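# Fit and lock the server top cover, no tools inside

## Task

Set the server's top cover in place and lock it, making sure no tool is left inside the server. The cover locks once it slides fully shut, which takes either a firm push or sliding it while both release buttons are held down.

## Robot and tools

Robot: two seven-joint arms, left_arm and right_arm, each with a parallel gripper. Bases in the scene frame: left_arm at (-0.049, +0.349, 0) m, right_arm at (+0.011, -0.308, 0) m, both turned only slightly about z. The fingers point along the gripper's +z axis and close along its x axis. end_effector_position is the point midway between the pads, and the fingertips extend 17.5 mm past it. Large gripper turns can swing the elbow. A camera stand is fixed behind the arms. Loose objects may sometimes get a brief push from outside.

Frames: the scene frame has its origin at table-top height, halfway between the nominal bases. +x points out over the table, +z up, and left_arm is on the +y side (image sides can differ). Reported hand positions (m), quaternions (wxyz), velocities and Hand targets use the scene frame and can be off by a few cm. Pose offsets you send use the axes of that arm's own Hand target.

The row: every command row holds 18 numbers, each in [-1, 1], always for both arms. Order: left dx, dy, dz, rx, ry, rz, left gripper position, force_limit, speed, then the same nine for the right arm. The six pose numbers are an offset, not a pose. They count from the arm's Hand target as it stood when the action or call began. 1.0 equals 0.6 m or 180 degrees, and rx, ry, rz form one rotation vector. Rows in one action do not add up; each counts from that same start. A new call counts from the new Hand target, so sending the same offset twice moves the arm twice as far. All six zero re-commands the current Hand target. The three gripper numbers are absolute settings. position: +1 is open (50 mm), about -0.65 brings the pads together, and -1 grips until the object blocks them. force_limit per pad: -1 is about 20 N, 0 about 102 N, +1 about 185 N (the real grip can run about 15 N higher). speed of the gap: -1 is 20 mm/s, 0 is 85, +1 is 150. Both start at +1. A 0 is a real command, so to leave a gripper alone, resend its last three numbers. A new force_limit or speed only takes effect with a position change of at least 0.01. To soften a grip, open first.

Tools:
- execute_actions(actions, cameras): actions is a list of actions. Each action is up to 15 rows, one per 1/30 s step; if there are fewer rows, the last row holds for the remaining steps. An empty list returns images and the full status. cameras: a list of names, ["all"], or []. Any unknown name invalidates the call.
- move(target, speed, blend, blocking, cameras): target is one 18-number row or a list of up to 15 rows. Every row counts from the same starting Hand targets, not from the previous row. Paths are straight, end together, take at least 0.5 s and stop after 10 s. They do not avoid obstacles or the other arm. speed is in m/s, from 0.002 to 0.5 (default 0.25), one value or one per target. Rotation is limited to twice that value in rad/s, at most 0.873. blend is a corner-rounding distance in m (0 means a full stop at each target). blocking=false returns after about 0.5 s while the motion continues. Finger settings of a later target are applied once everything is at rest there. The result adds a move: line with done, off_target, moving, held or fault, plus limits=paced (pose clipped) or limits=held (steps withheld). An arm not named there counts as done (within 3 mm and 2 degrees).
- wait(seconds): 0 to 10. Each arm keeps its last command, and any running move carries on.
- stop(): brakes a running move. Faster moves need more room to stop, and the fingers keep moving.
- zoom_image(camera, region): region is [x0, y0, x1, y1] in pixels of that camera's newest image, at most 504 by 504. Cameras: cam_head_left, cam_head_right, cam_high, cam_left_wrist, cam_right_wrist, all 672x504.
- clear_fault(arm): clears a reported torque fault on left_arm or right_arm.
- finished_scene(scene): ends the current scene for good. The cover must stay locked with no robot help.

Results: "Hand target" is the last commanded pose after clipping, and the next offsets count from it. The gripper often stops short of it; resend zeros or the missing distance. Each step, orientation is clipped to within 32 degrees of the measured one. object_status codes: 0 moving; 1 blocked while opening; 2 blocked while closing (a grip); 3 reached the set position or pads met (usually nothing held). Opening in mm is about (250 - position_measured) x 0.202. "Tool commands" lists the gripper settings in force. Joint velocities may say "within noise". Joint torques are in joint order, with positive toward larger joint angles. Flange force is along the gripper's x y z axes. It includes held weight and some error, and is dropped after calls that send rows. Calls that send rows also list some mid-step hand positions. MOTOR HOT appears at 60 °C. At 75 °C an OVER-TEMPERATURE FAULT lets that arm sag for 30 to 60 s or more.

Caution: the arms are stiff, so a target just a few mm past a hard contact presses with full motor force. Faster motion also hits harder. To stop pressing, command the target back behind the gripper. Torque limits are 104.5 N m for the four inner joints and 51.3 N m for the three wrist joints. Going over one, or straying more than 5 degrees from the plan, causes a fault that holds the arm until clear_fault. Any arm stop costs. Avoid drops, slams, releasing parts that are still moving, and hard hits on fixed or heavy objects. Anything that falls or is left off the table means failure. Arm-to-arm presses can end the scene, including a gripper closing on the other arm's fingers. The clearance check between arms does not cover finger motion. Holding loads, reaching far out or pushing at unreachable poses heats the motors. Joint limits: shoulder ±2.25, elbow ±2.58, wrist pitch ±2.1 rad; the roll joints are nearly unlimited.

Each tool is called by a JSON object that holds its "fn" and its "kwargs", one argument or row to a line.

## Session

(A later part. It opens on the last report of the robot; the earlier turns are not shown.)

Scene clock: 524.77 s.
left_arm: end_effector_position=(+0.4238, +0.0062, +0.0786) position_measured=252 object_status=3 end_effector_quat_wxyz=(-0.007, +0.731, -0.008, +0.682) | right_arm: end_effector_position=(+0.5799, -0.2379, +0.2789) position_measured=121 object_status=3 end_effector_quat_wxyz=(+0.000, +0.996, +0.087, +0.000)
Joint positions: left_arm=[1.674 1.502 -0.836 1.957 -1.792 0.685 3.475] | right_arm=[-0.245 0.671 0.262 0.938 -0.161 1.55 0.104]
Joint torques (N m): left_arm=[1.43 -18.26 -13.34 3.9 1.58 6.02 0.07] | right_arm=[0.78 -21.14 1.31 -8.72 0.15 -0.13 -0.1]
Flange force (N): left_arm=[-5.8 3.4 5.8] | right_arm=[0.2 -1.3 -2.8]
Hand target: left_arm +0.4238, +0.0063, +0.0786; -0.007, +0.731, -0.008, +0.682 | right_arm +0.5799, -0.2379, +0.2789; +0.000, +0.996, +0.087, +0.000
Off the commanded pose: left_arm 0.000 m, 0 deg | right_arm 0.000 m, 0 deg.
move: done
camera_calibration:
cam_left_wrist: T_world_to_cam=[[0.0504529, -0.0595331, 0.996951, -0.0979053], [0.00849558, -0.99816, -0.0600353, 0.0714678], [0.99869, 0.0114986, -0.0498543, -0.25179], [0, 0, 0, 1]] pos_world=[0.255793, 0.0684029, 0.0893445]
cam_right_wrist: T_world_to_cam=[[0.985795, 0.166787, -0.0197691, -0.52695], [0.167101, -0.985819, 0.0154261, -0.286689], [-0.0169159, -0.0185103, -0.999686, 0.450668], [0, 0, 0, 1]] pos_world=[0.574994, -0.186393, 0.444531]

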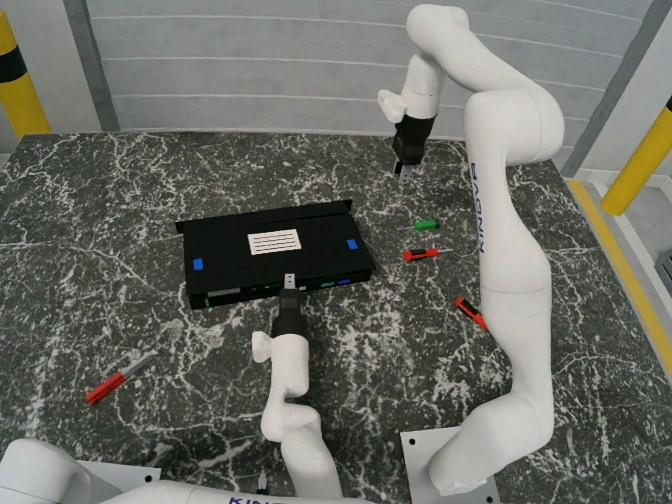

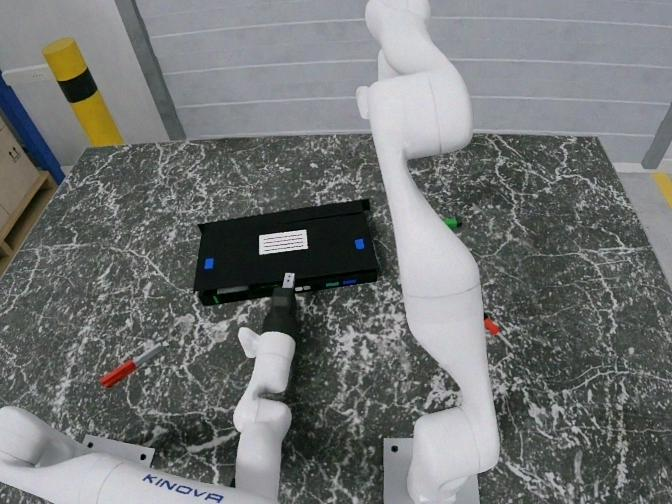

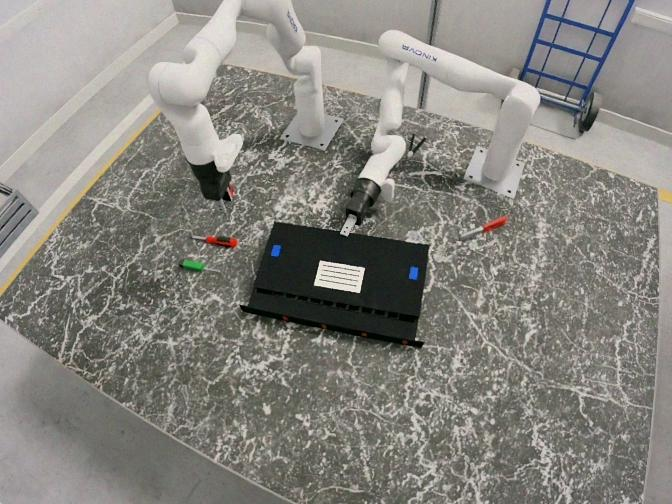

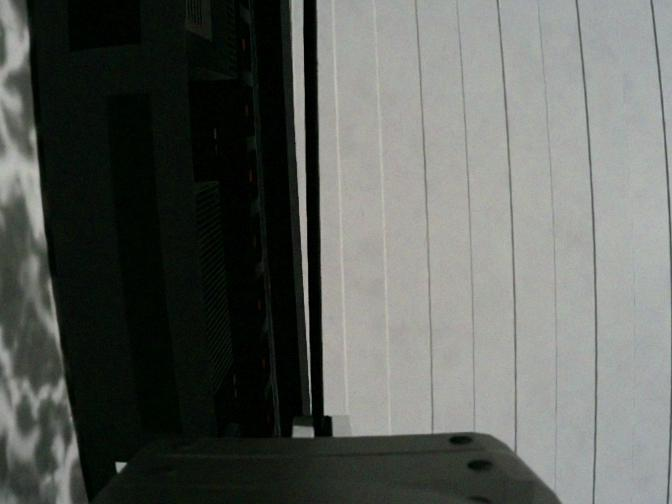

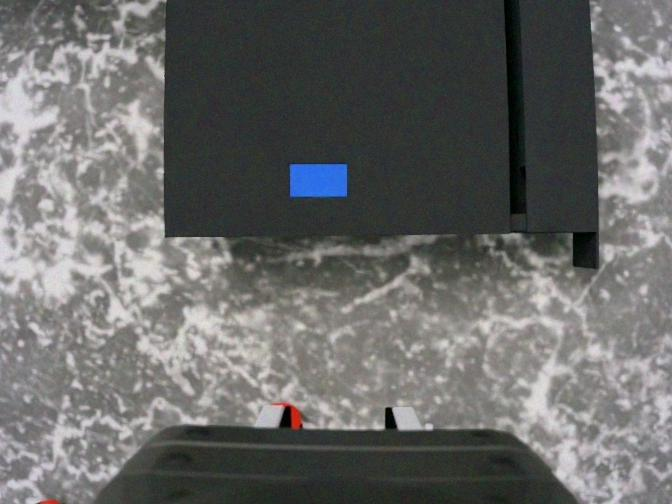

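{"fn": "move", "kwargs": {
  "target": [-0.0274, -0.0005, 0.0052, 0, 0.0111, 0, -1, 0.3, -1, -0.0272, 0.3372, 0.2483, 0.3889, 0, 0, 0.208, -0.7, -1],
  "speed": 0.2,
  "cameras": ["cam_right_wrist", "cam_left_wrist", "cam_high"]
}}

{"fn": "zoom_image", "kwargs": {
  "camera": "cam_right_wrist",
  "region": [150, 120, 600, 390]
}}

{"fn": "zoom_image", "kwargs": {
  "camera": "cam_high",
  "region": [230, 210, 450, 360]
}}

Scene clock: 561.60 s.
left_arm: end_effector_position=(+0.4258, +0.0069, +0.0621) position_measured=252 object_status=3 end_effector_quat_wxyz=(-0.007, +0.719, -0.008, +0.695) | right_arm: end_effector_position=(+0.5980, -0.4394, +0.1301) position_measured=121 object_status=3 end_effector_quat_wxyz=(-0.551, +0.834, +0.031, +0.011)
Joint positions: left_arm=[1.67 1.57 -0.818 1.913 -1.731 0.719 3.469] | right_arm=[0.64 1.581 -0.181 0.047 -0.878 2.101 0.385]
Joint torques (N m): left_arm=[-1.71 -14.4 -7.85 0.65 -0.53 1.43 -0.29] | right_arm=[0.8 -27.41 -2.59 -6.92 -2.53 0.84 -0.07]
Flange force (N): left_arm=[8.6 -1.0 -9.2] | right_arm=no reading
Hand target: left_arm +0.4258, +0.0069, +0.0620; -0.007, +0.719, -0.008, +0.695 | right_arm +0.5988, -0.4401, +0.1300; -0.571, +0.816, +0.071, -0.050
Off the commanded pose: left_arm 0.000 m, 0 deg | right_arm 0.001 m, 9 deg.
joint sent to its limit (right arm) — joint 6 (wrist pitch), upper limit. The joint targets are off in orientation, not in position.
move: off_target (right_arm)
camera_calibration:
cam_left_wrist: T_world_to_cam=[[0.0154745, -0.0594216, 0.998113, -0.0666539], [0.00979494, -0.998176, -0.0595771, 0.0705403], [0.999832, 0.0106984, -0.0148642, -0.257283], [0, 0, 0, 1]] pos_world=[0.25758, 0.0692035, 0.0669064]
cam_right_wrist: T_world_to_cam=[[0.997763, 0.0538744, 0.039582, -0.578661], [0.0580881, -0.405597, -0.912204, -0.0451822], [-0.0330902, 0.912463, -0.407819, 0.640263], [0, 0, 0, 1]] pos_world=[0.601177, -0.571367, 0.242801]
Images, in order (width x height): cam_high 672x504, cam_left_wrist 672x504, cam_right_wrist 672x504.

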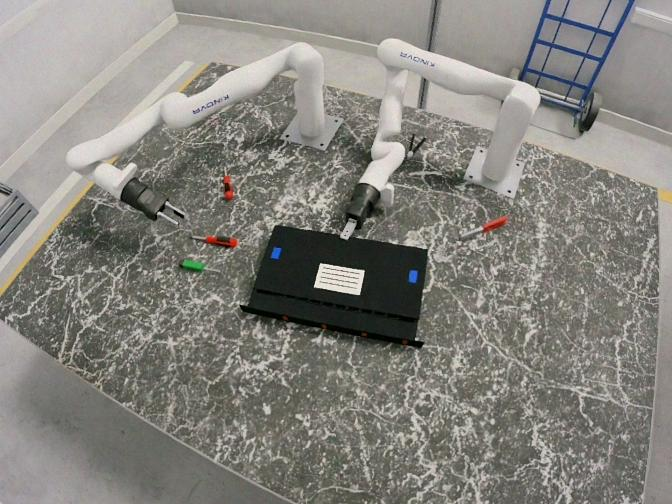

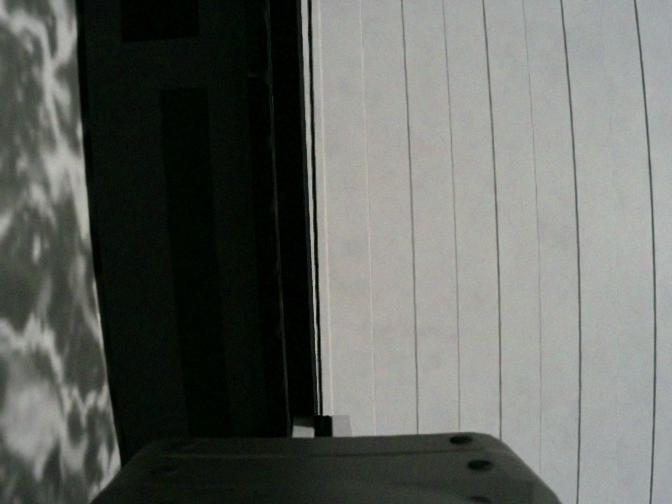

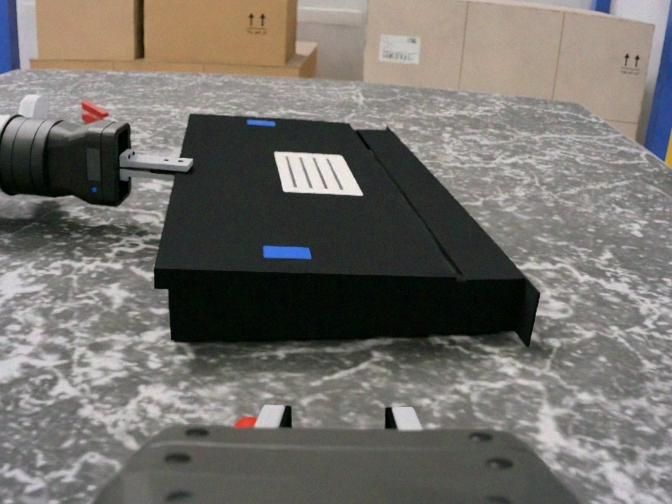

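Scaled by 1.120.

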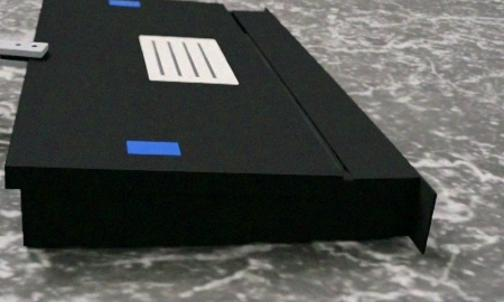

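Scaled by 2.291 from the camera's 672x504 image, which has a finer 960x720 frame.

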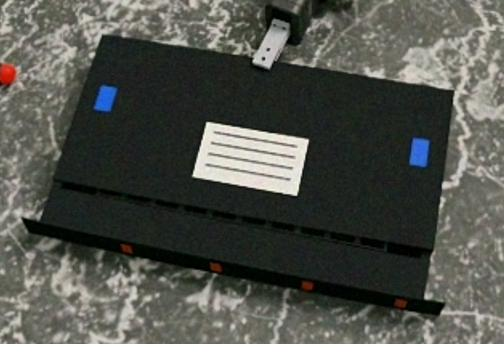

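{"fn": "zoom_image", "kwargs": {
  "camera": "cam_right_wrist",
  "region": [350, 200, 560, 350]
}}

{"fn": "zoom_image", "kwargs": {
  "camera": "cam_right_wrist",
  "region": [140, 100, 420, 300]
}}

{"fn": "zoom_image", "kwargs": {
  "camera": "cam_high",
  "region": [370, 230, 450, 350]
}}

{"fn": "zoom_image", "kwargs": {
  "camera": "cam_high",
  "region": [235, 250, 315, 340]
}}

Scaled by 2.400.

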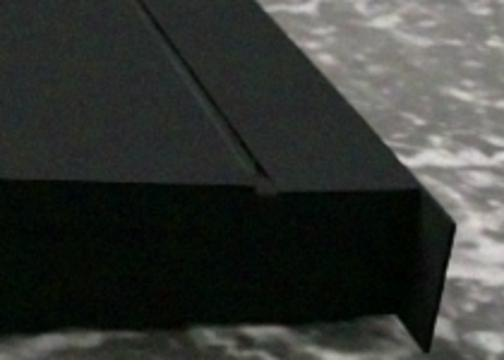

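Scaled by 1.800.

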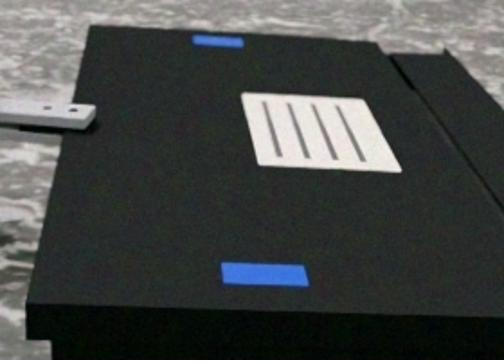

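Scaled by 4.200 from the camera's 672x504 image, which has a finer 960x720 frame.

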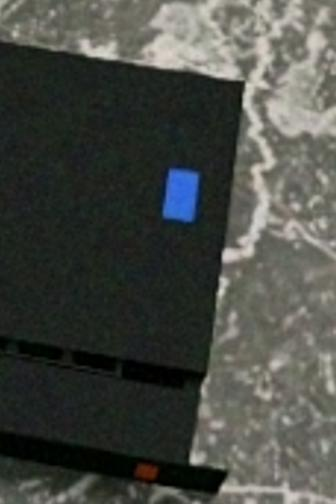

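Scaled by 5.600 from the camera's 672x504 image, which has a finer 960x720 frame.

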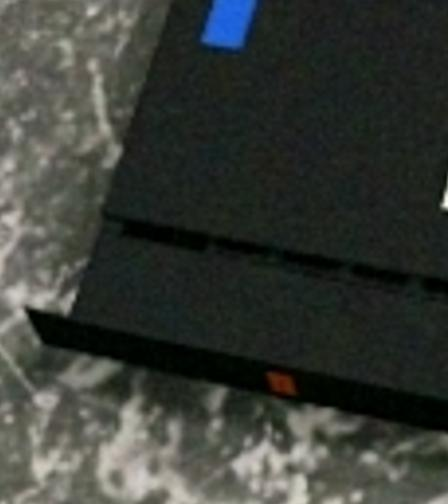

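{"fn": "move", "kwargs": {
  "target": [
    [0.0063, 0.0032, -0.0097, 0, 0, 0, -1, 0.3, -1, 0, 0, 0, 0, 0, 0, 0.208, -0.7, -1],
    [-0.0020, 0.0032, -0.0093, 0, 0, 0, -1, 0.3, -1, 0, 0, 0, 0, 0, 0, 0.208, -0.7, -1]
  ],
  "speed": 0.03,
  "cameras": ["cam_right_wrist", "cam_high"]
}}

{"fn": "zoom_image", "kwargs": {
  "camera": "cam_right_wrist",
  "region": [350, 200, 560, 350]
}}

{"fn": "zoom_image", "kwargs": {
  "camera": "cam_high",
  "region": [370, 230, 450, 350]
}}

{"fn": "zoom_image", "kwargs": {
  "camera": "cam_high",
  "region": [235, 250, 315, 340]
}}

Scene clock: 593.23 s.
left_arm: end_effector_position=(+0.4201, +0.0050, +0.0610) position_measured=252 object_status=3 end_effector_quat_wxyz=(-0.007, +0.719, -0.008, +0.695) | right_arm: end_effector_position=(+0.5980, -0.4395, +0.1300) position_measured=121 object_status=3 end_effector_quat_wxyz=(-0.551, +0.834, +0.031, +0.011)
Joint positions: left_arm=[1.682 1.568 -0.811 1.912 -1.709 0.722 3.453] | right_arm=[0.64 1.581 -0.18 0.047 -0.879 2.101 0.385]
Joint torques (N m): left_arm=[-3.45 -16.87 -13.75 1.29 0.45 4.07 0.28] | right_arm=[0.69 -27.38 -2.51 -6.81 -2.52 0.88 -0.08]
Flange force (N): left_arm=[-0.5 0.0 -14.1] | right_arm=no reading
Hand target: left_arm +0.4201, +0.0050, +0.0610; -0.007, +0.719, -0.008, +0.695 | right_arm +0.5988, -0.4401, +0.1300; -0.571, +0.816, +0.071, -0.050
Off the commanded pose: left_arm 0.000 m, 0 deg | right_arm 0.001 m, 9 deg.
joint sent to its limit (right arm) — joint 6 (wrist pitch), upper limit. The joint targets are off in orientation, not in position.
move: off_target (right_arm)
camera_calibration:
cam_right_wrist: T_world_to_cam=[[0.997769, 0.0538344, 0.0394909, -0.578555], [0.0579887, -0.405601, -0.912209, -0.04525], [-0.0330907, 0.912463, -0.407818, 0.640311], [0, 0, 0, 1]] pos_world=[0.601077, -0.571467, 0.2427]
Images, in order (width x height): cam_high 672x504, cam_right_wrist 672x504.

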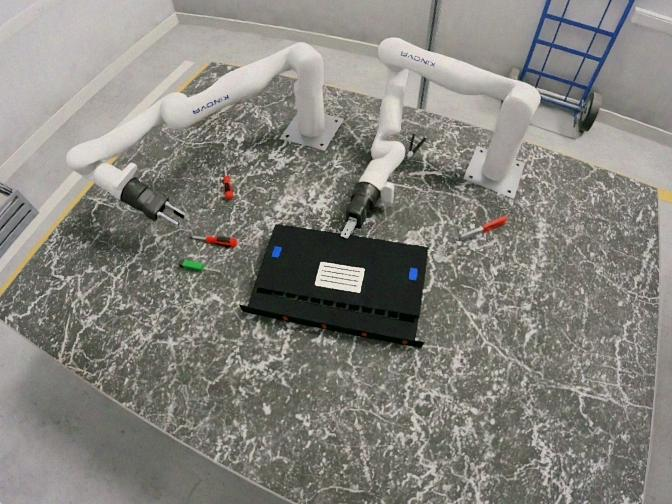

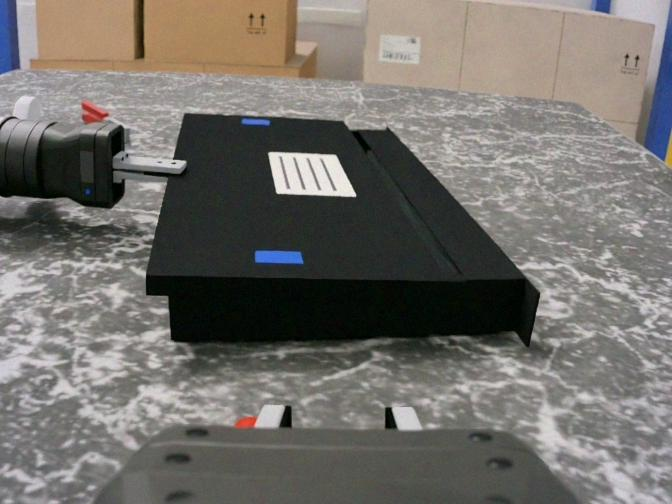

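Scaled by 2.400.

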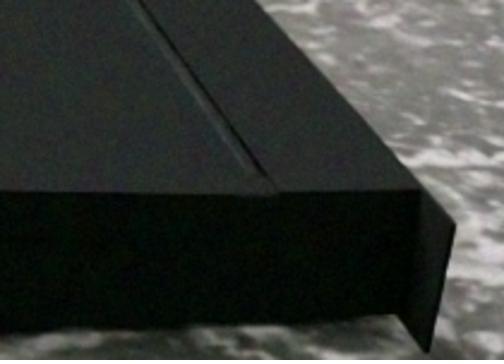

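Scaled by 4.200 from the camera's 672x504 image, which has a finer 960x720 frame.

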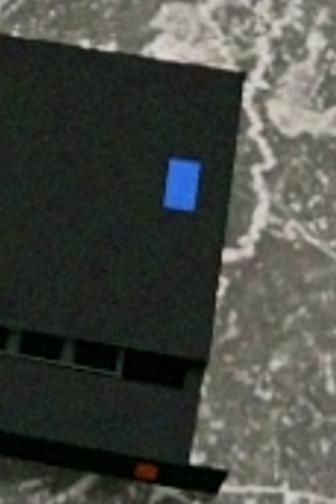

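Scaled by 5.600 from the camera's 672x504 image, which has a finer 960x720 frame.

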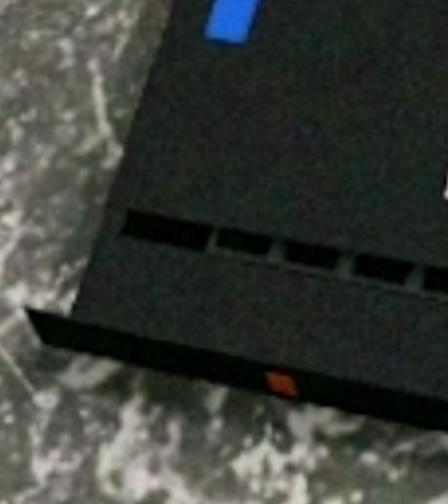

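{"fn": "zoom_image", "kwargs": {
  "camera": "cam_right_wrist",
  "region": [100, 100, 260, 300]
}}

{"fn": "zoom_image", "kwargs": {
  "camera": "cam_high",
  "region": [320, 190, 380, 250]
}}

Scaled by 2.520.

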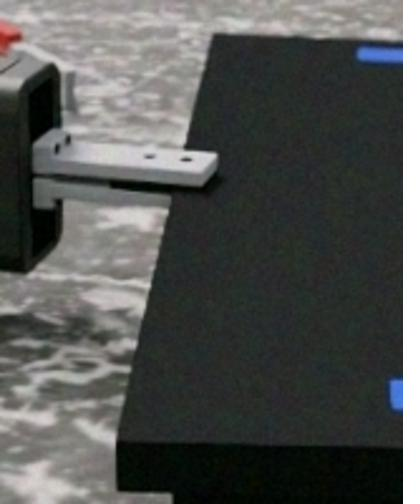

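Scaled by 8.400 from the camera's 672x504 image, which has a finer 960x720 frame.

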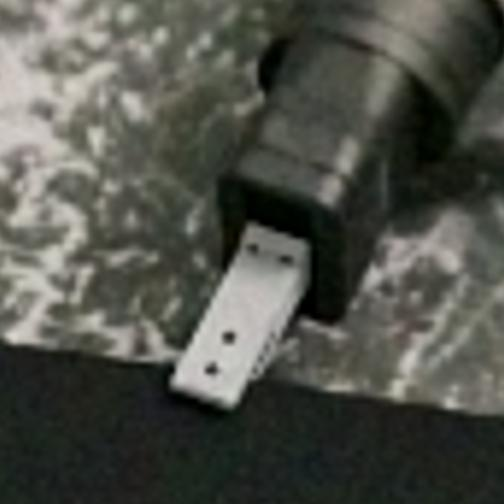

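{"fn": "move", "kwargs": {
  "target": [
    [0.0015, 0.001, -0.0057, 0, 0, 0, -1, 0.3, -1, 0, 0, 0, 0, 0, 0, 0.208, -0.7, -1],
    [-0.0067, 0.001, -0.0054, 0, 0, -0.0094, -1, 0.3, -1, 0, 0, 0, 0, 0, 0, 0.208, -0.7, -1]
  ],
  "speed": 0.03,
  "cameras": ["cam_right_wrist", "cam_high"]
}}

{"fn": "zoom_image", "kwargs": {
  "camera": "cam_right_wrist",
  "region": [130, 95, 410, 355]
}}

{"fn": "zoom_image", "kwargs": {
  "camera": "cam_high",
  "region": [370, 230, 450, 350]
}}

{"fn": "zoom_image", "kwargs": {
  "camera": "cam_high",
  "region": [235, 250, 315, 340]
}}

Scene clock: 644.37 s.
left_arm: end_effector_position=(+0.4167, +0.0045, +0.0571) position_measured=252 object_status=3 end_effector_quat_wxyz=(+0.004, +0.719, +0.002, +0.695) | right_arm: end_effector_position=(+0.5980, -0.4395, +0.1300) position_measured=121 object_status=3 end_effector_quat_wxyz=(-0.551, +0.834, +0.031, +0.011)
Joint positions: left_arm=[1.687 1.574 -0.802 1.908 -1.694 0.728 3.475] | right_arm=[0.64 1.581 -0.179 0.047 -0.88 2.101 0.385]
Joint torques (N m): left_arm=[9.06 -13.85 7.19 -0.33 0.1 -3.33 1.58] | right_arm=[0.75 -27.33 -2.48 -6.81 -2.43 0.86 -0.09]
Flange force (N): left_arm=[23.3 1.1 24.7] | right_arm=no reading
Hand target: left_arm +0.4168, +0.0045, +0.0571; +0.004, +0.719, +0.002, +0.695 | right_arm +0.5988, -0.4401, +0.1300; -0.571, +0.816, +0.071, -0.050
Off the commanded pose: left_arm 0.000 m, 0 deg | right_arm 0.001 m, 9 deg.
joint sent to its limit (right arm) — joint 6 (wrist pitch), upper limit. The joint targets are off in orientation, not in position.
move: off_target (right_arm)
camera_calibration:
cam_right_wrist: T_world_to_cam=[[0.997769, 0.0538344, 0.0394909, -0.578655], [0.0579887, -0.405601, -0.912209, -0.0452558], [-0.0330907, 0.912463, -0.407818, 0.640314], [0, 0, 0, 1]] pos_world=[0.601177, -0.571467, 0.2427]
Images, in order (width x height): cam_high 672x504, cam_right_wrist 672x504.

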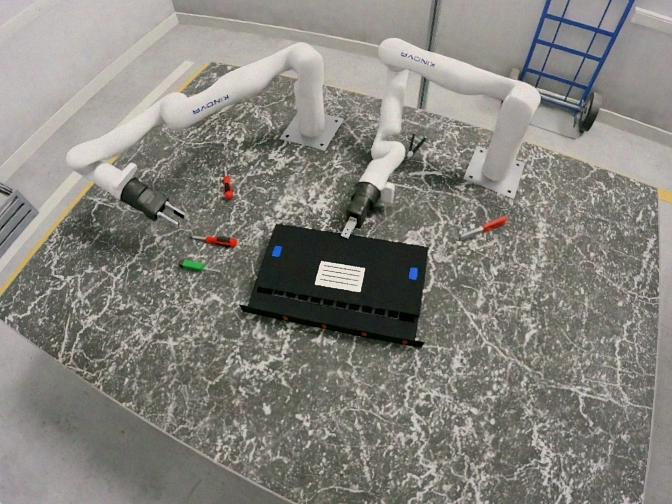

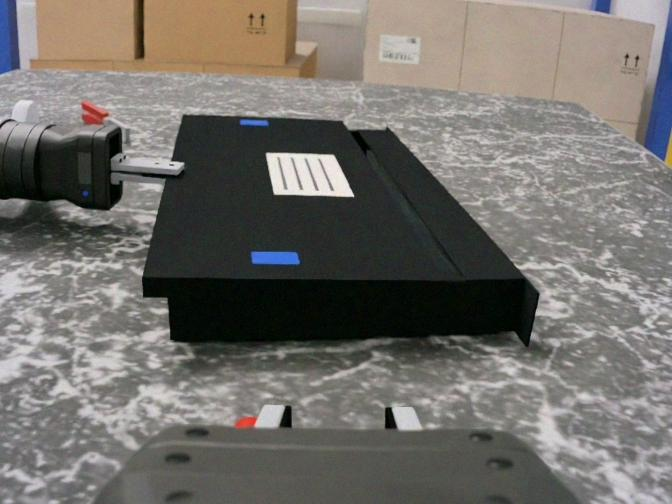

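Scaled by 1.800.

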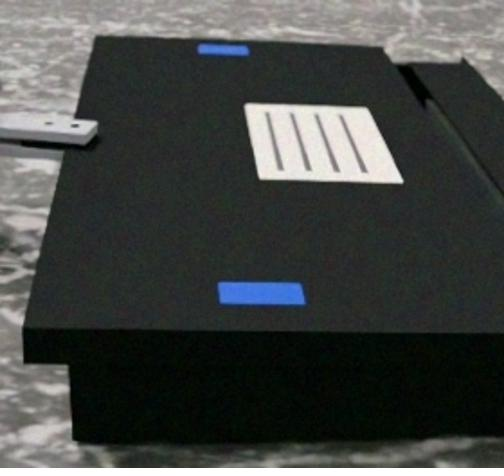

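Scaled by 4.200 from the camera's 672x504 image, which has a finer 960x720 frame.

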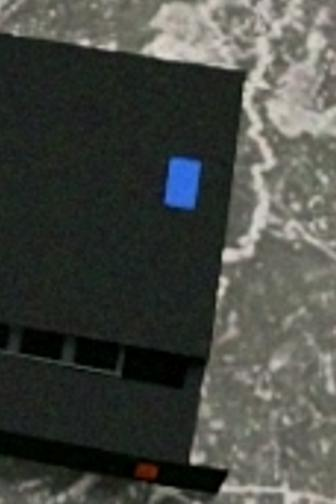

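Scaled by 5.600 from the camera's 672x504 image, which has a finer 960x720 frame.

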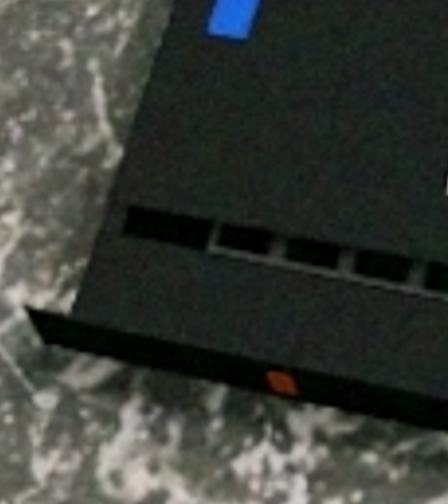

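{"fn": "move", "kwargs": {
  "target": [
    [0.0108, 0, -0.0004, 0, 0, 0.0094, -1, 0.3, -1, 0, 0, 0, 0, 0, 0, 0.208, -0.7, -1],
    [0.0108, -0.0033, -0.0011, 0, 0, 0.0094, -1, 0.3, -1, 0, 0, 0, 0, 0, 0, 0.208, -0.7, -1]
  ],
  "speed": 0.03
}}

Scene clock: 657.90 s.
left_arm: end_effector_position=(+0.4163, +0.0063, +0.0636) position_measured=252 object_status=3 end_effector_quat_wxyz=(-0.007, +0.719, -0.008, +0.695) | right_arm: end_effector_position=(+0.5980, -0.4395, +0.1300) position_measured=121 object_status=3 end_effector_quat_wxyz=(-0.551, +0.834, +0.031, +0.011)
Joint positions: left_arm=[1.691 1.563 -0.81 1.925 -1.71 0.722 3.457] | right_arm=[0.64 1.581 -0.179 0.047 -0.88 2.101 0.385]
Joint torques (N m): left_arm=[6.11 -16.21 -4.92 20.64 6.81 4.85 -0.14] | right_arm=[0.79 -27.31 -2.56 -6.87 -2.52 0.9 -0.04]
Flange force (N): left_arm=[-11.1 29.1 53.5] | right_arm=no reading
Hand target: left_arm +0.4163, +0.0065, +0.0635; -0.007, +0.719, -0.008, +0.695 | right_arm +0.5988, -0.4401, +0.1300; -0.571, +0.816, +0.071, -0.050
Off the commanded pose: left_arm 0.000 m, 0 deg | right_arm 0.001 m, 9 deg.
joint sent to its limit (right arm) — joint 6 (wrist pitch), upper limit. The joint targets are off in orientation, not in position.
move: off_target (right_arm)

{"fn": "move", "kwargs": {
  "target": [0.0002, 0.0006, 0.0043, 0, 0, 0, -1, 0.3, -1, 0, 0, 0, 0, 0, 0, 0.208, -0.7, -1],
  "speed": 0.02
}}

Scene clock: 661.87 s.
left_arm: end_effector_position=(+0.4189, +0.0061, +0.0635) position_measured=252 object_status=3 end_effector_quat_wxyz=(-0.007, +0.719, -0.008, +0.695) | right_arm: end_effector_position=(+0.5980, -0.4395, +0.1300) position_measured=121 object_status=3 end_effector_quat_wxyz=(-0.551, +0.834, +0.031, +0.011)
Joint positions: left_arm=[1.685 1.564 -0.813 1.921 -1.715 0.721 3.458] | right_arm=[0.64 1.581 -0.178 0.047 -0.88 2.101 0.385]
Joint torques (N m): left_arm=[-22.08 -12.25 -21.74 0.87 0.39 2.57 -0.07] | right_arm=[0.79 -27.35 -2.61 -6.84 -2.61 0.84 -0.08]
Flange force (N): left_arm=[4.2 2.5 -65.5] | right_arm=no reading
Hand target: left_arm +0.4189, +0.0062, +0.0636; -0.007, +0.719, -0.008, +0.695 | right_arm +0.5988, -0.4401, +0.1300; -0.571, +0.816, +0.071, -0.050
Off the commanded pose: left_arm 0.000 m, 0 deg | right_arm 0.001 m, 9 deg.
joint sent to its limit (right arm) — joint 6 (wrist pitch), upper limit. The joint targets are off in orientation, not in position.
move: off_target (right_arm)

{"fn": "move", "kwargs": {
  "target": [0, 0, -0.0026, 0, 0, 0, -1, 0.3, -1, 0, 0, 0, 0, 0, 0, 0.208, -0.7, -1],
  "speed": 0.02,
  "cameras": ["cam_right_wrist", "cam_high"]
}}

{"fn": "zoom_image", "kwargs": {
  "camera": "cam_right_wrist",
  "region": [130, 95, 550, 355]
}}

{"fn": "zoom_image", "kwargs": {
  "camera": "cam_high",
  "region": [370, 230, 450, 350]
}}

{"fn": "zoom_image", "kwargs": {
  "camera": "cam_high",
  "region": [235, 250, 315, 340]
}}

Scene clock: 668.33 s.
left_arm: end_effector_position=(+0.4174, +0.0062, +0.0636) position_measured=252 object_status=3 end_effector_quat_wxyz=(-0.007, +0.719, -0.008, +0.695) | right_arm: end_effector_position=(+0.5980, -0.4395, +0.1300) position_measured=121 object_status=3 end_effector_quat_wxyz=(-0.551, +0.834, +0.031, +0.011)
Joint positions: left_arm=[1.688 1.563 -0.811 1.923 -1.711 0.722 3.456] | right_arm=[0.64 1.581 -0.178 0.047 -0.881 2.101 0.385]
Joint torques (N m): left_arm=[0.21 -15.24 -8.26 16.18 5.31 4.17 -0.11] | right_arm=[0.8 -27.36 -2.54 -6.84 -2.55 0.9 -0.1]
Flange force (N): left_arm=[-7.2 23.2 27.9] | right_arm=no reading
Hand target: left_arm +0.4174, +0.0062, +0.0636; -0.007, +0.719, -0.008, +0.695 | right_arm +0.5988, -0.4401, +0.1300; -0.571, +0.816, +0.071, -0.050
Off the commanded pose: left_arm 0.000 m, 0 deg | right_arm 0.001 m, 9 deg.
joint sent to its limit (right arm) — joint 6 (wrist pitch), upper limit. The joint targets are off in orientation, not in position.
move: off_target (right_arm)
camera_calibration:
cam_right_wrist: T_world_to_cam=[[0.997769, 0.0538308, 0.0394939, -0.578658], [0.0579869, -0.405518, -0.912246, -0.045198], [-0.0330915, 0.912501, -0.407734, 0.640315], [0, 0, 0, 1]] pos_world=[0.601177, -0.571467, 0.2427]
Images, in order (width x height): cam_high 672x504, cam_right_wrist 672x504.

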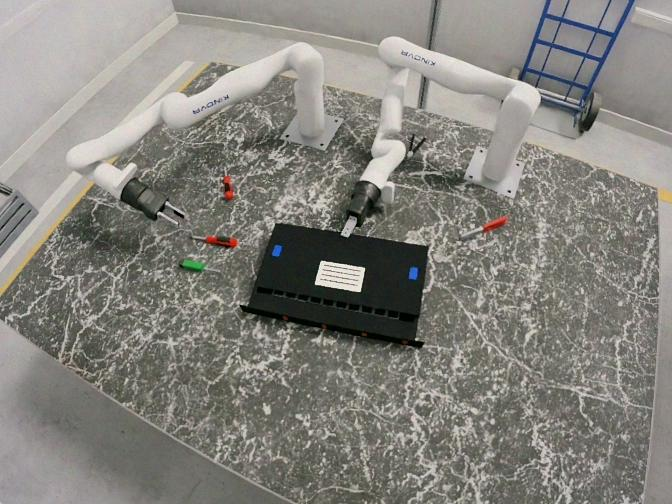

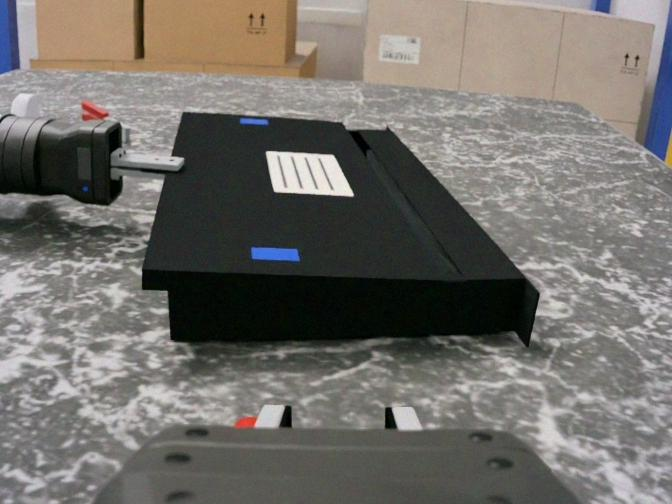

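Scaled by 1.200.

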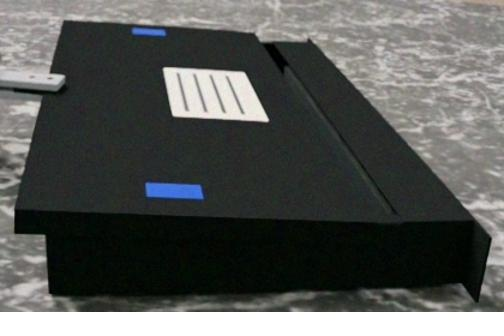

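Scaled by 4.200 from the camera's 672x504 image, which has a finer 960x720 frame.

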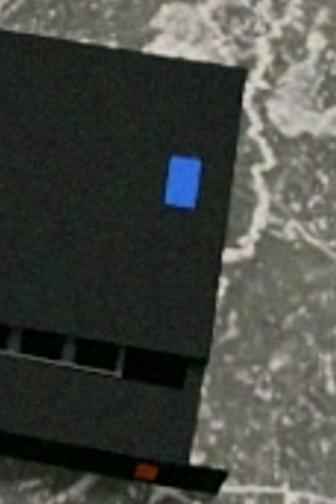

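Scaled by 5.600 from the camera's 672x504 image, which has a finer 960x720 frame.

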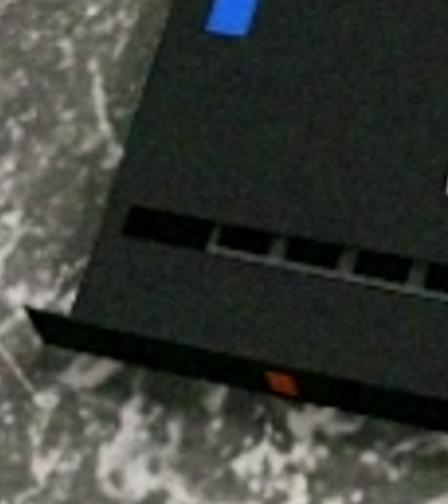

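{"fn": "move", "kwargs": {
  "target": [
    [0.0, 0.0009, 0.0006, 0, 0, 0, -1, 0.3, -1, 0, 0, 0, 0, 0, 0, 0.208, -0.7, -1],
    [-0.0067, 0.0009, 0.0008, 0, 0, -0.0094, -1, 0.3, -1, 0, 0, 0, 0, 0, 0, 0.208, -0.7, -1]
  ],
  "speed": 0.03,
  "cameras": ["cam_right_wrist", "cam_high"]
}}

{"fn": "zoom_image", "kwargs": {
  "camera": "cam_right_wrist",
  "region": [130, 95, 550, 355]
}}

Scene clock: 682.43 s.
left_arm: end_effector_position=(+0.4177, +0.0057, +0.0596) position_measured=252 object_status=3 end_effector_quat_wxyz=(+0.004, +0.719, +0.002, +0.695) | right_arm: end_effector_position=(+0.5980, -0.4395, +0.1300) position_measured=121 object_status=3 end_effector_quat_wxyz=(-0.551, +0.834, +0.031, +0.011)
Joint positions: left_arm=[1.685 1.57 -0.806 1.915 -1.704 0.726 3.483] | right_arm=[0.64 1.581 -0.178 0.047 -0.881 2.101 0.385]
Joint torques (N m): left_arm=[-10.11 -10.25 -2.91 0.05 0.59 -4 1.49] | right_arm=[0.8 -27.36 -2.54 -6.79 -2.52 0.91 -0.12]
Flange force (N): left_arm=[24.1 4.5 -27.1] | right_arm=no reading
Hand target: left_arm +0.4177, +0.0057, +0.0596; +0.004, +0.719, +0.002, +0.695 | right_arm +0.5988, -0.4401, +0.1300; -0.571, +0.816, +0.071, -0.050
Off the commanded pose: left_arm 0.000 m, 0 deg | right_arm 0.001 m, 9 deg.
joint sent to its limit (right arm) — joint 6 (wrist pitch), upper limit. The joint targets are off in orientation, not in position.
move: off_target (right_arm)
camera_calibration:
cam_right_wrist: T_world_to_cam=[[0.997769, 0.0538344, 0.0394909, -0.578655], [0.0579887, -0.405601, -0.912209, -0.0452558], [-0.0330907, 0.912463, -0.407818, 0.640314], [0, 0, 0, 1]] pos_world=[0.601177, -0.571467, 0.2427]
Images, in order (width x height): cam_high 672x504, cam_right_wrist 672x504.

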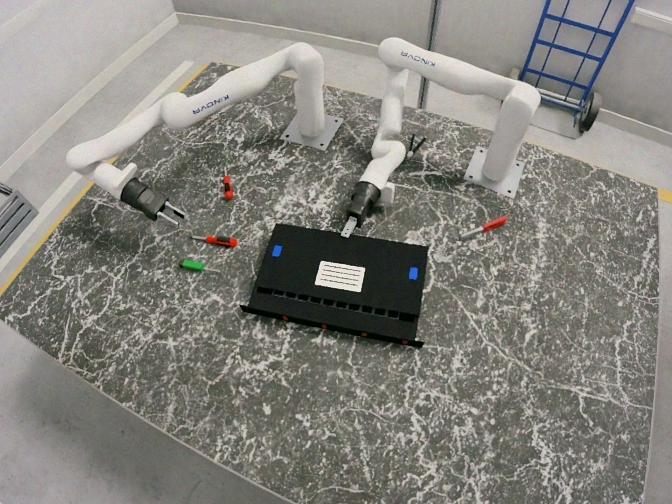

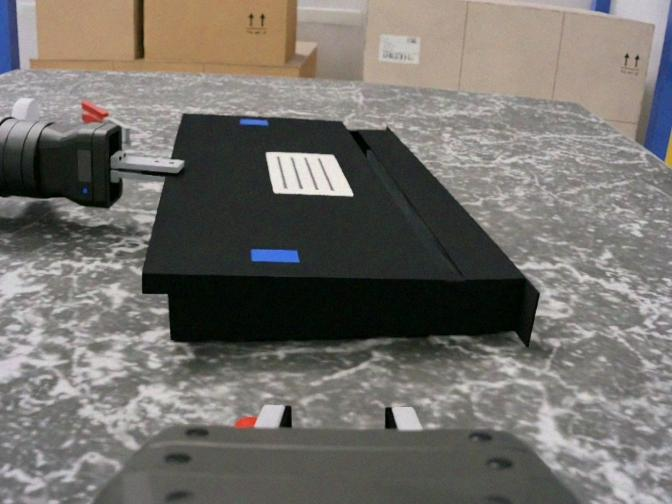

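Scaled by 1.200.

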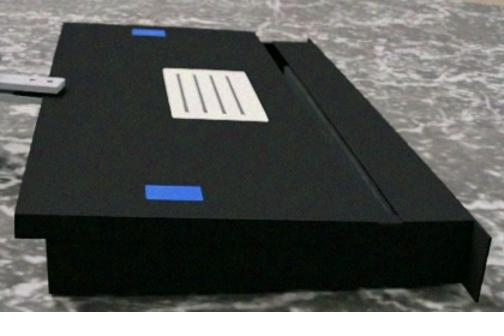

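{"fn": "move", "kwargs": {
  "target": [0.001, 0, 0, -0.0017, 0, 0, -1, 0.3, -1, 0, 0, 0, 0, 0, 0, 0.208, -0.7, -1],
  "speed": 0.02
}}

Scene clock: 701.10 s.
left_arm: end_effector_position=(+0.4177, +0.0057, +0.0602) position_measured=252 object_status=3 end_effector_quat_wxyz=(+0.005, +0.719, +0.000, +0.695) | right_arm: end_effector_position=(+0.5980, -0.4395, +0.1300) position_measured=121 object_status=3 end_effector_quat_wxyz=(-0.551, +0.834, +0.031, +0.011)
Joint positions: left_arm=[1.686 1.571 -0.808 1.921 -1.718 0.726 3.498] | right_arm=[0.64 1.581 -0.177 0.047 -0.881 2.101 0.385]
Joint torques (N m): left_arm=[-9.83 -11.91 -6.93 1.34 1.08 -1.59 1.33] | right_arm=[0.82 -27.27 -2.6 -6.82 -2.51 0.86 -0.06]
Flange force (N): left_arm=[16.2 5.3 -25.9] | right_arm=no reading
Hand target: left_arm +0.4177, +0.0057, +0.0602; +0.005, +0.719, +0.000, +0.695 | right_arm +0.5988, -0.4401, +0.1300; -0.571, +0.816, +0.071, -0.050
Off the commanded pose: left_arm 0.000 m, 0 deg | right_arm 0.001 m, 9 deg.
joint sent to its limit (right arm) — joint 6 (wrist pitch), upper limit. The joint targets are off in orientation, not in position.
move: off_target (right_arm)

{"fn": "move", "kwargs": {
  "target": [
    [0.0033, 0, 0, 0, 0, 0, -1, 0.3, -1, 0, 0, 0, 0, 0, 0, 0.208, -0.7, -1],
    [0.0033, 0, 0, 0, 0, 0, -0.54, 0.3, -1, 0, 0, 0, 0, 0, 0, 0.208, -0.7, -1]
  ],
  "speed": 0.02,
  "cameras": ["cam_right_wrist"]
}}

{"fn": "zoom_image", "kwargs": {
  "camera": "cam_right_wrist",
  "region": [100, 95, 520, 355]
}}

Scene clock: 710.80 s.
left_arm: end_effector_position=(+0.4178, +0.0058, +0.0622) position_measured=233 object_status=3 end_effector_quat_wxyz=(+0.005, +0.719, +0.001, +0.695) | right_arm: end_effector_position=(+0.5980, -0.4395, +0.1301) position_measured=121 object_status=3 end_effector_quat_wxyz=(-0.551, +0.834, +0.031, +0.011)
Joint positions: left_arm=[1.687 1.567 -0.81 1.924 -1.722 0.725 3.498] | right_arm=[0.64 1.581 -0.177 0.047 -0.882 2.101 0.385]
Joint torques (N m): left_arm=[1.83 -16.9 -8.94 3.19 0.87 3.47 0.21] | right_arm=[0.85 -27.37 -2.59 -6.82 -2.51 0.85 -0.05]
Flange force (N): left_arm=[0.6 2.2 5.1] | right_arm=no reading
Hand target: left_arm +0.4178, +0.0057, +0.0622; +0.005, +0.719, +0.000, +0.695 | right_arm +0.5988, -0.4401, +0.1300; -0.571, +0.816, +0.071, -0.050
Off the commanded pose: left_arm 0.000 m, 0 deg | right_arm 0.001 m, 9 deg.
joint sent to its limit (right arm) — joint 6 (wrist pitch), upper limit. The joint targets are off in orientation, not in position.
move: off_target (right_arm)
camera_calibration:
cam_right_wrist: T_world_to_cam=[[0.997769, 0.0538308, 0.0394939, -0.578558], [0.0579869, -0.405518, -0.912246, -0.0451922], [-0.0330915, 0.912501, -0.407734, 0.640312], [0, 0, 0, 1]] pos_world=[0.601077, -0.571467, 0.2427]
Images, in order (width x height): cam_right_wrist 672x504.

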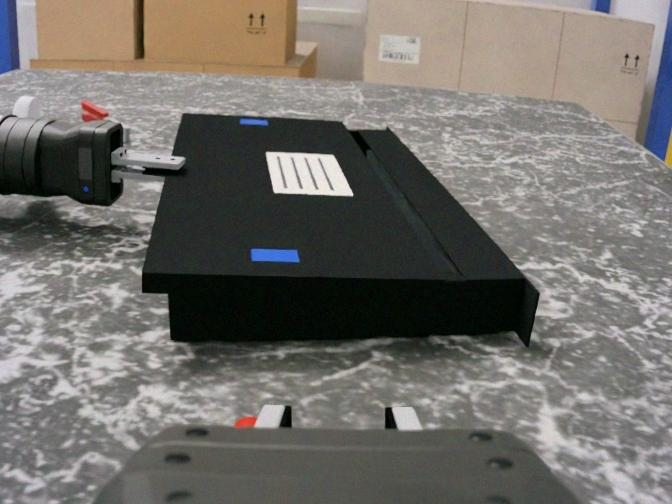

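Scaled by 1.200.

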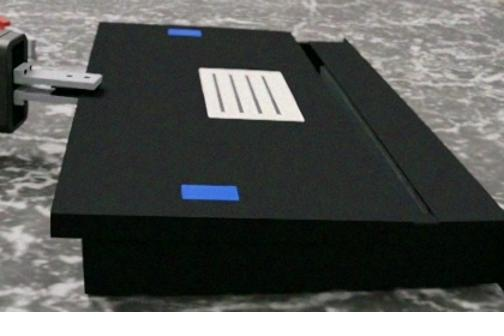

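{"fn": "move", "kwargs": {
  "target": [0, 0, -0.0105, 0, 0, 0, -0.54, 0.3, -1, 0, 0, 0, 0, 0, 0, 0.208, -0.7, -1],
  "speed": 0.03,
  "cameras": ["cam_right_wrist"]
}}

{"fn": "zoom_image", "kwargs": {
  "camera": "cam_right_wrist",
  "region": [100, 95, 520, 355]
}}

Scene clock: 714.67 s.
left_arm: end_effector_position=(+0.4115, +0.0058, +0.0624) position_measured=233 object_status=3 end_effector_quat_wxyz=(+0.005, +0.719, +0.000, +0.695) | right_arm: end_effector_position=(+0.5980, -0.4395, +0.1300) position_measured=121 object_status=3 end_effector_quat_wxyz=(-0.551, +0.834, +0.031, +0.011)
Joint positions: left_arm=[1.7 1.564 -0.803 1.931 -1.707 0.728 3.491] | right_arm=[0.64 1.581 -0.177 0.047 -0.882 2.101 0.385]
Joint torques (N m): left_arm=[1.86 -16.71 -8.78 3.26 0.85 3.46 0.29] | right_arm=[0.78 -27.34 -2.59 -6.81 -2.52 0.85 -0.06]
Flange force (N): left_arm=[0.9 2.8 5.0] | right_arm=no reading
Hand target: left_arm +0.4115, +0.0058, +0.0624; +0.005, +0.719, +0.000, +0.695 | right_arm +0.5988, -0.4401, +0.1300; -0.571, +0.816, +0.071, -0.050
Off the commanded pose: left_arm 0.000 m, 0 deg | right_arm 0.001 m, 9 deg.
joint sent to its limit (right arm) — joint 6 (wrist pitch), upper limit. The joint targets are off in orientation, not in position.
move: off_target (right_arm)
camera_calibration:
cam_right_wrist: T_world_to_cam=[[0.997772, 0.0537431, 0.0395311, -0.578619], [0.0579883, -0.405607, -0.912207, -0.0452534], [-0.0329908, 0.912466, -0.407819, 0.640253], [0, 0, 0, 1]] pos_world=[0.601077, -0.571468, 0.242701]
Images, in order (width x height): cam_right_wrist 672x504.

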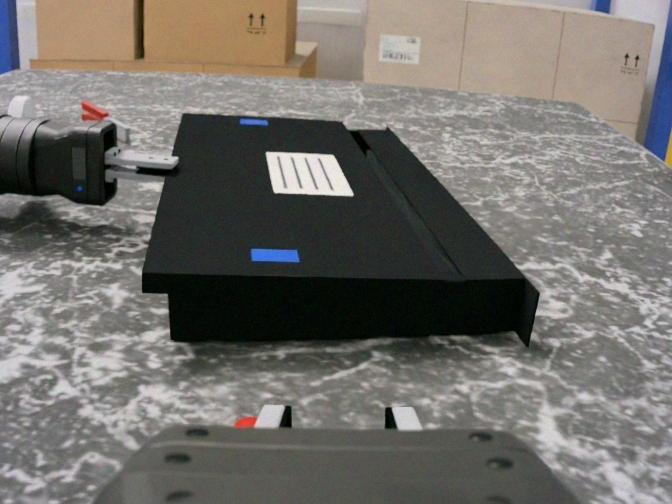

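Scaled by 1.200.

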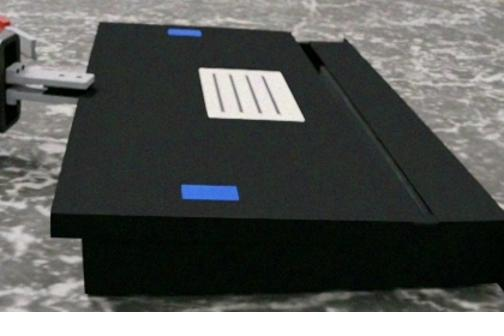

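{"fn": "move", "kwargs": {
  "target": [-0.005, 0, 0, 0, 0, 0, -0.54, 0.3, -1, 0, 0, 0, 0, 0, 0, 0.208, -0.7, -1],
  "speed": 0.02,
  "cameras": ["cam_right_wrist", "cam_high"]
}}

{"fn": "zoom_image", "kwargs": {
  "camera": "cam_right_wrist",
  "region": [100, 95, 410, 305]
}}

{"fn": "zoom_image", "kwargs": {
  "camera": "cam_high",
  "region": [380, 240, 440, 350]
}}

Scene clock: 719.40 s.
left_arm: end_effector_position=(+0.4114, +0.0058, +0.0594) position_measured=233 object_status=3 end_effector_quat_wxyz=(+0.005, +0.719, +0.001, +0.695) | right_arm: end_effector_position=(+0.5980, -0.4395, +0.1300) position_measured=121 object_status=3 end_effector_quat_wxyz=(-0.551, +0.834, +0.031, +0.011)
Joint positions: left_arm=[1.7 1.57 -0.8 1.926 -1.702 0.73 3.49] | right_arm=[0.64 1.581 -0.177 0.047 -0.882 2.101 0.385]
Joint torques (N m): left_arm=[0.62 -14.53 -4.94 1.39 -0.03 0.68 0.31] | right_arm=[0.86 -27.33 -2.49 -6.86 -2.55 0.89 -0.06]
Flange force (N): left_arm=[10.0 1.5 -0.4] | right_arm=no reading
Hand target: left_arm +0.4114, +0.0058, +0.0594; +0.005, +0.719, +0.000, +0.695 | right_arm +0.5988, -0.4401, +0.1300; -0.571, +0.816, +0.071, -0.050
Off the commanded pose: left_arm 0.000 m, 0 deg | right_arm 0.001 m, 9 deg.
joint sent to its limit (right arm) — joint 6 (wrist pitch), upper limit. The joint targets are off in orientation, not in position.
move: off_target (right_arm)
camera_calibration:
cam_right_wrist: T_world_to_cam=[[0.997769, 0.0538344, 0.0394909, -0.578655], [0.0579887, -0.405601, -0.912209, -0.0452558], [-0.0330907, 0.912463, -0.407818, 0.640314], [0, 0, 0, 1]] pos_world=[0.601177, -0.571467, 0.2427]
Images, in order (width x height): cam_high 672x504, cam_right_wrist 672x504.

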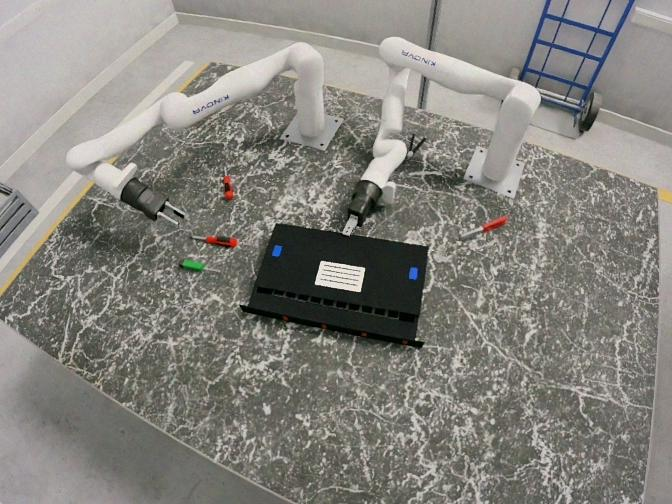

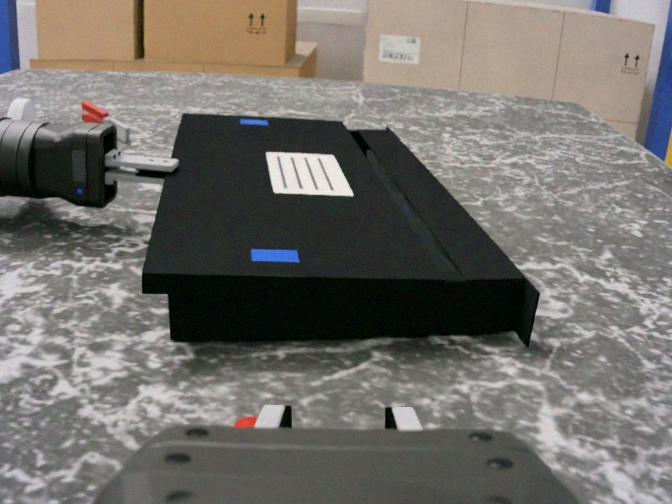

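Scaled by 1.626.

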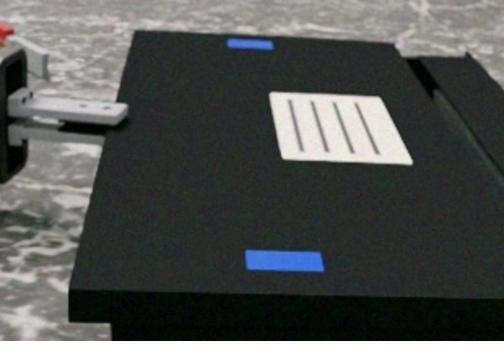

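Scaled by 4.582 from the camera's 672x504 image, which has a finer 960x720 frame.

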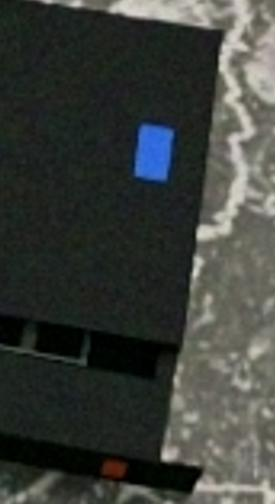

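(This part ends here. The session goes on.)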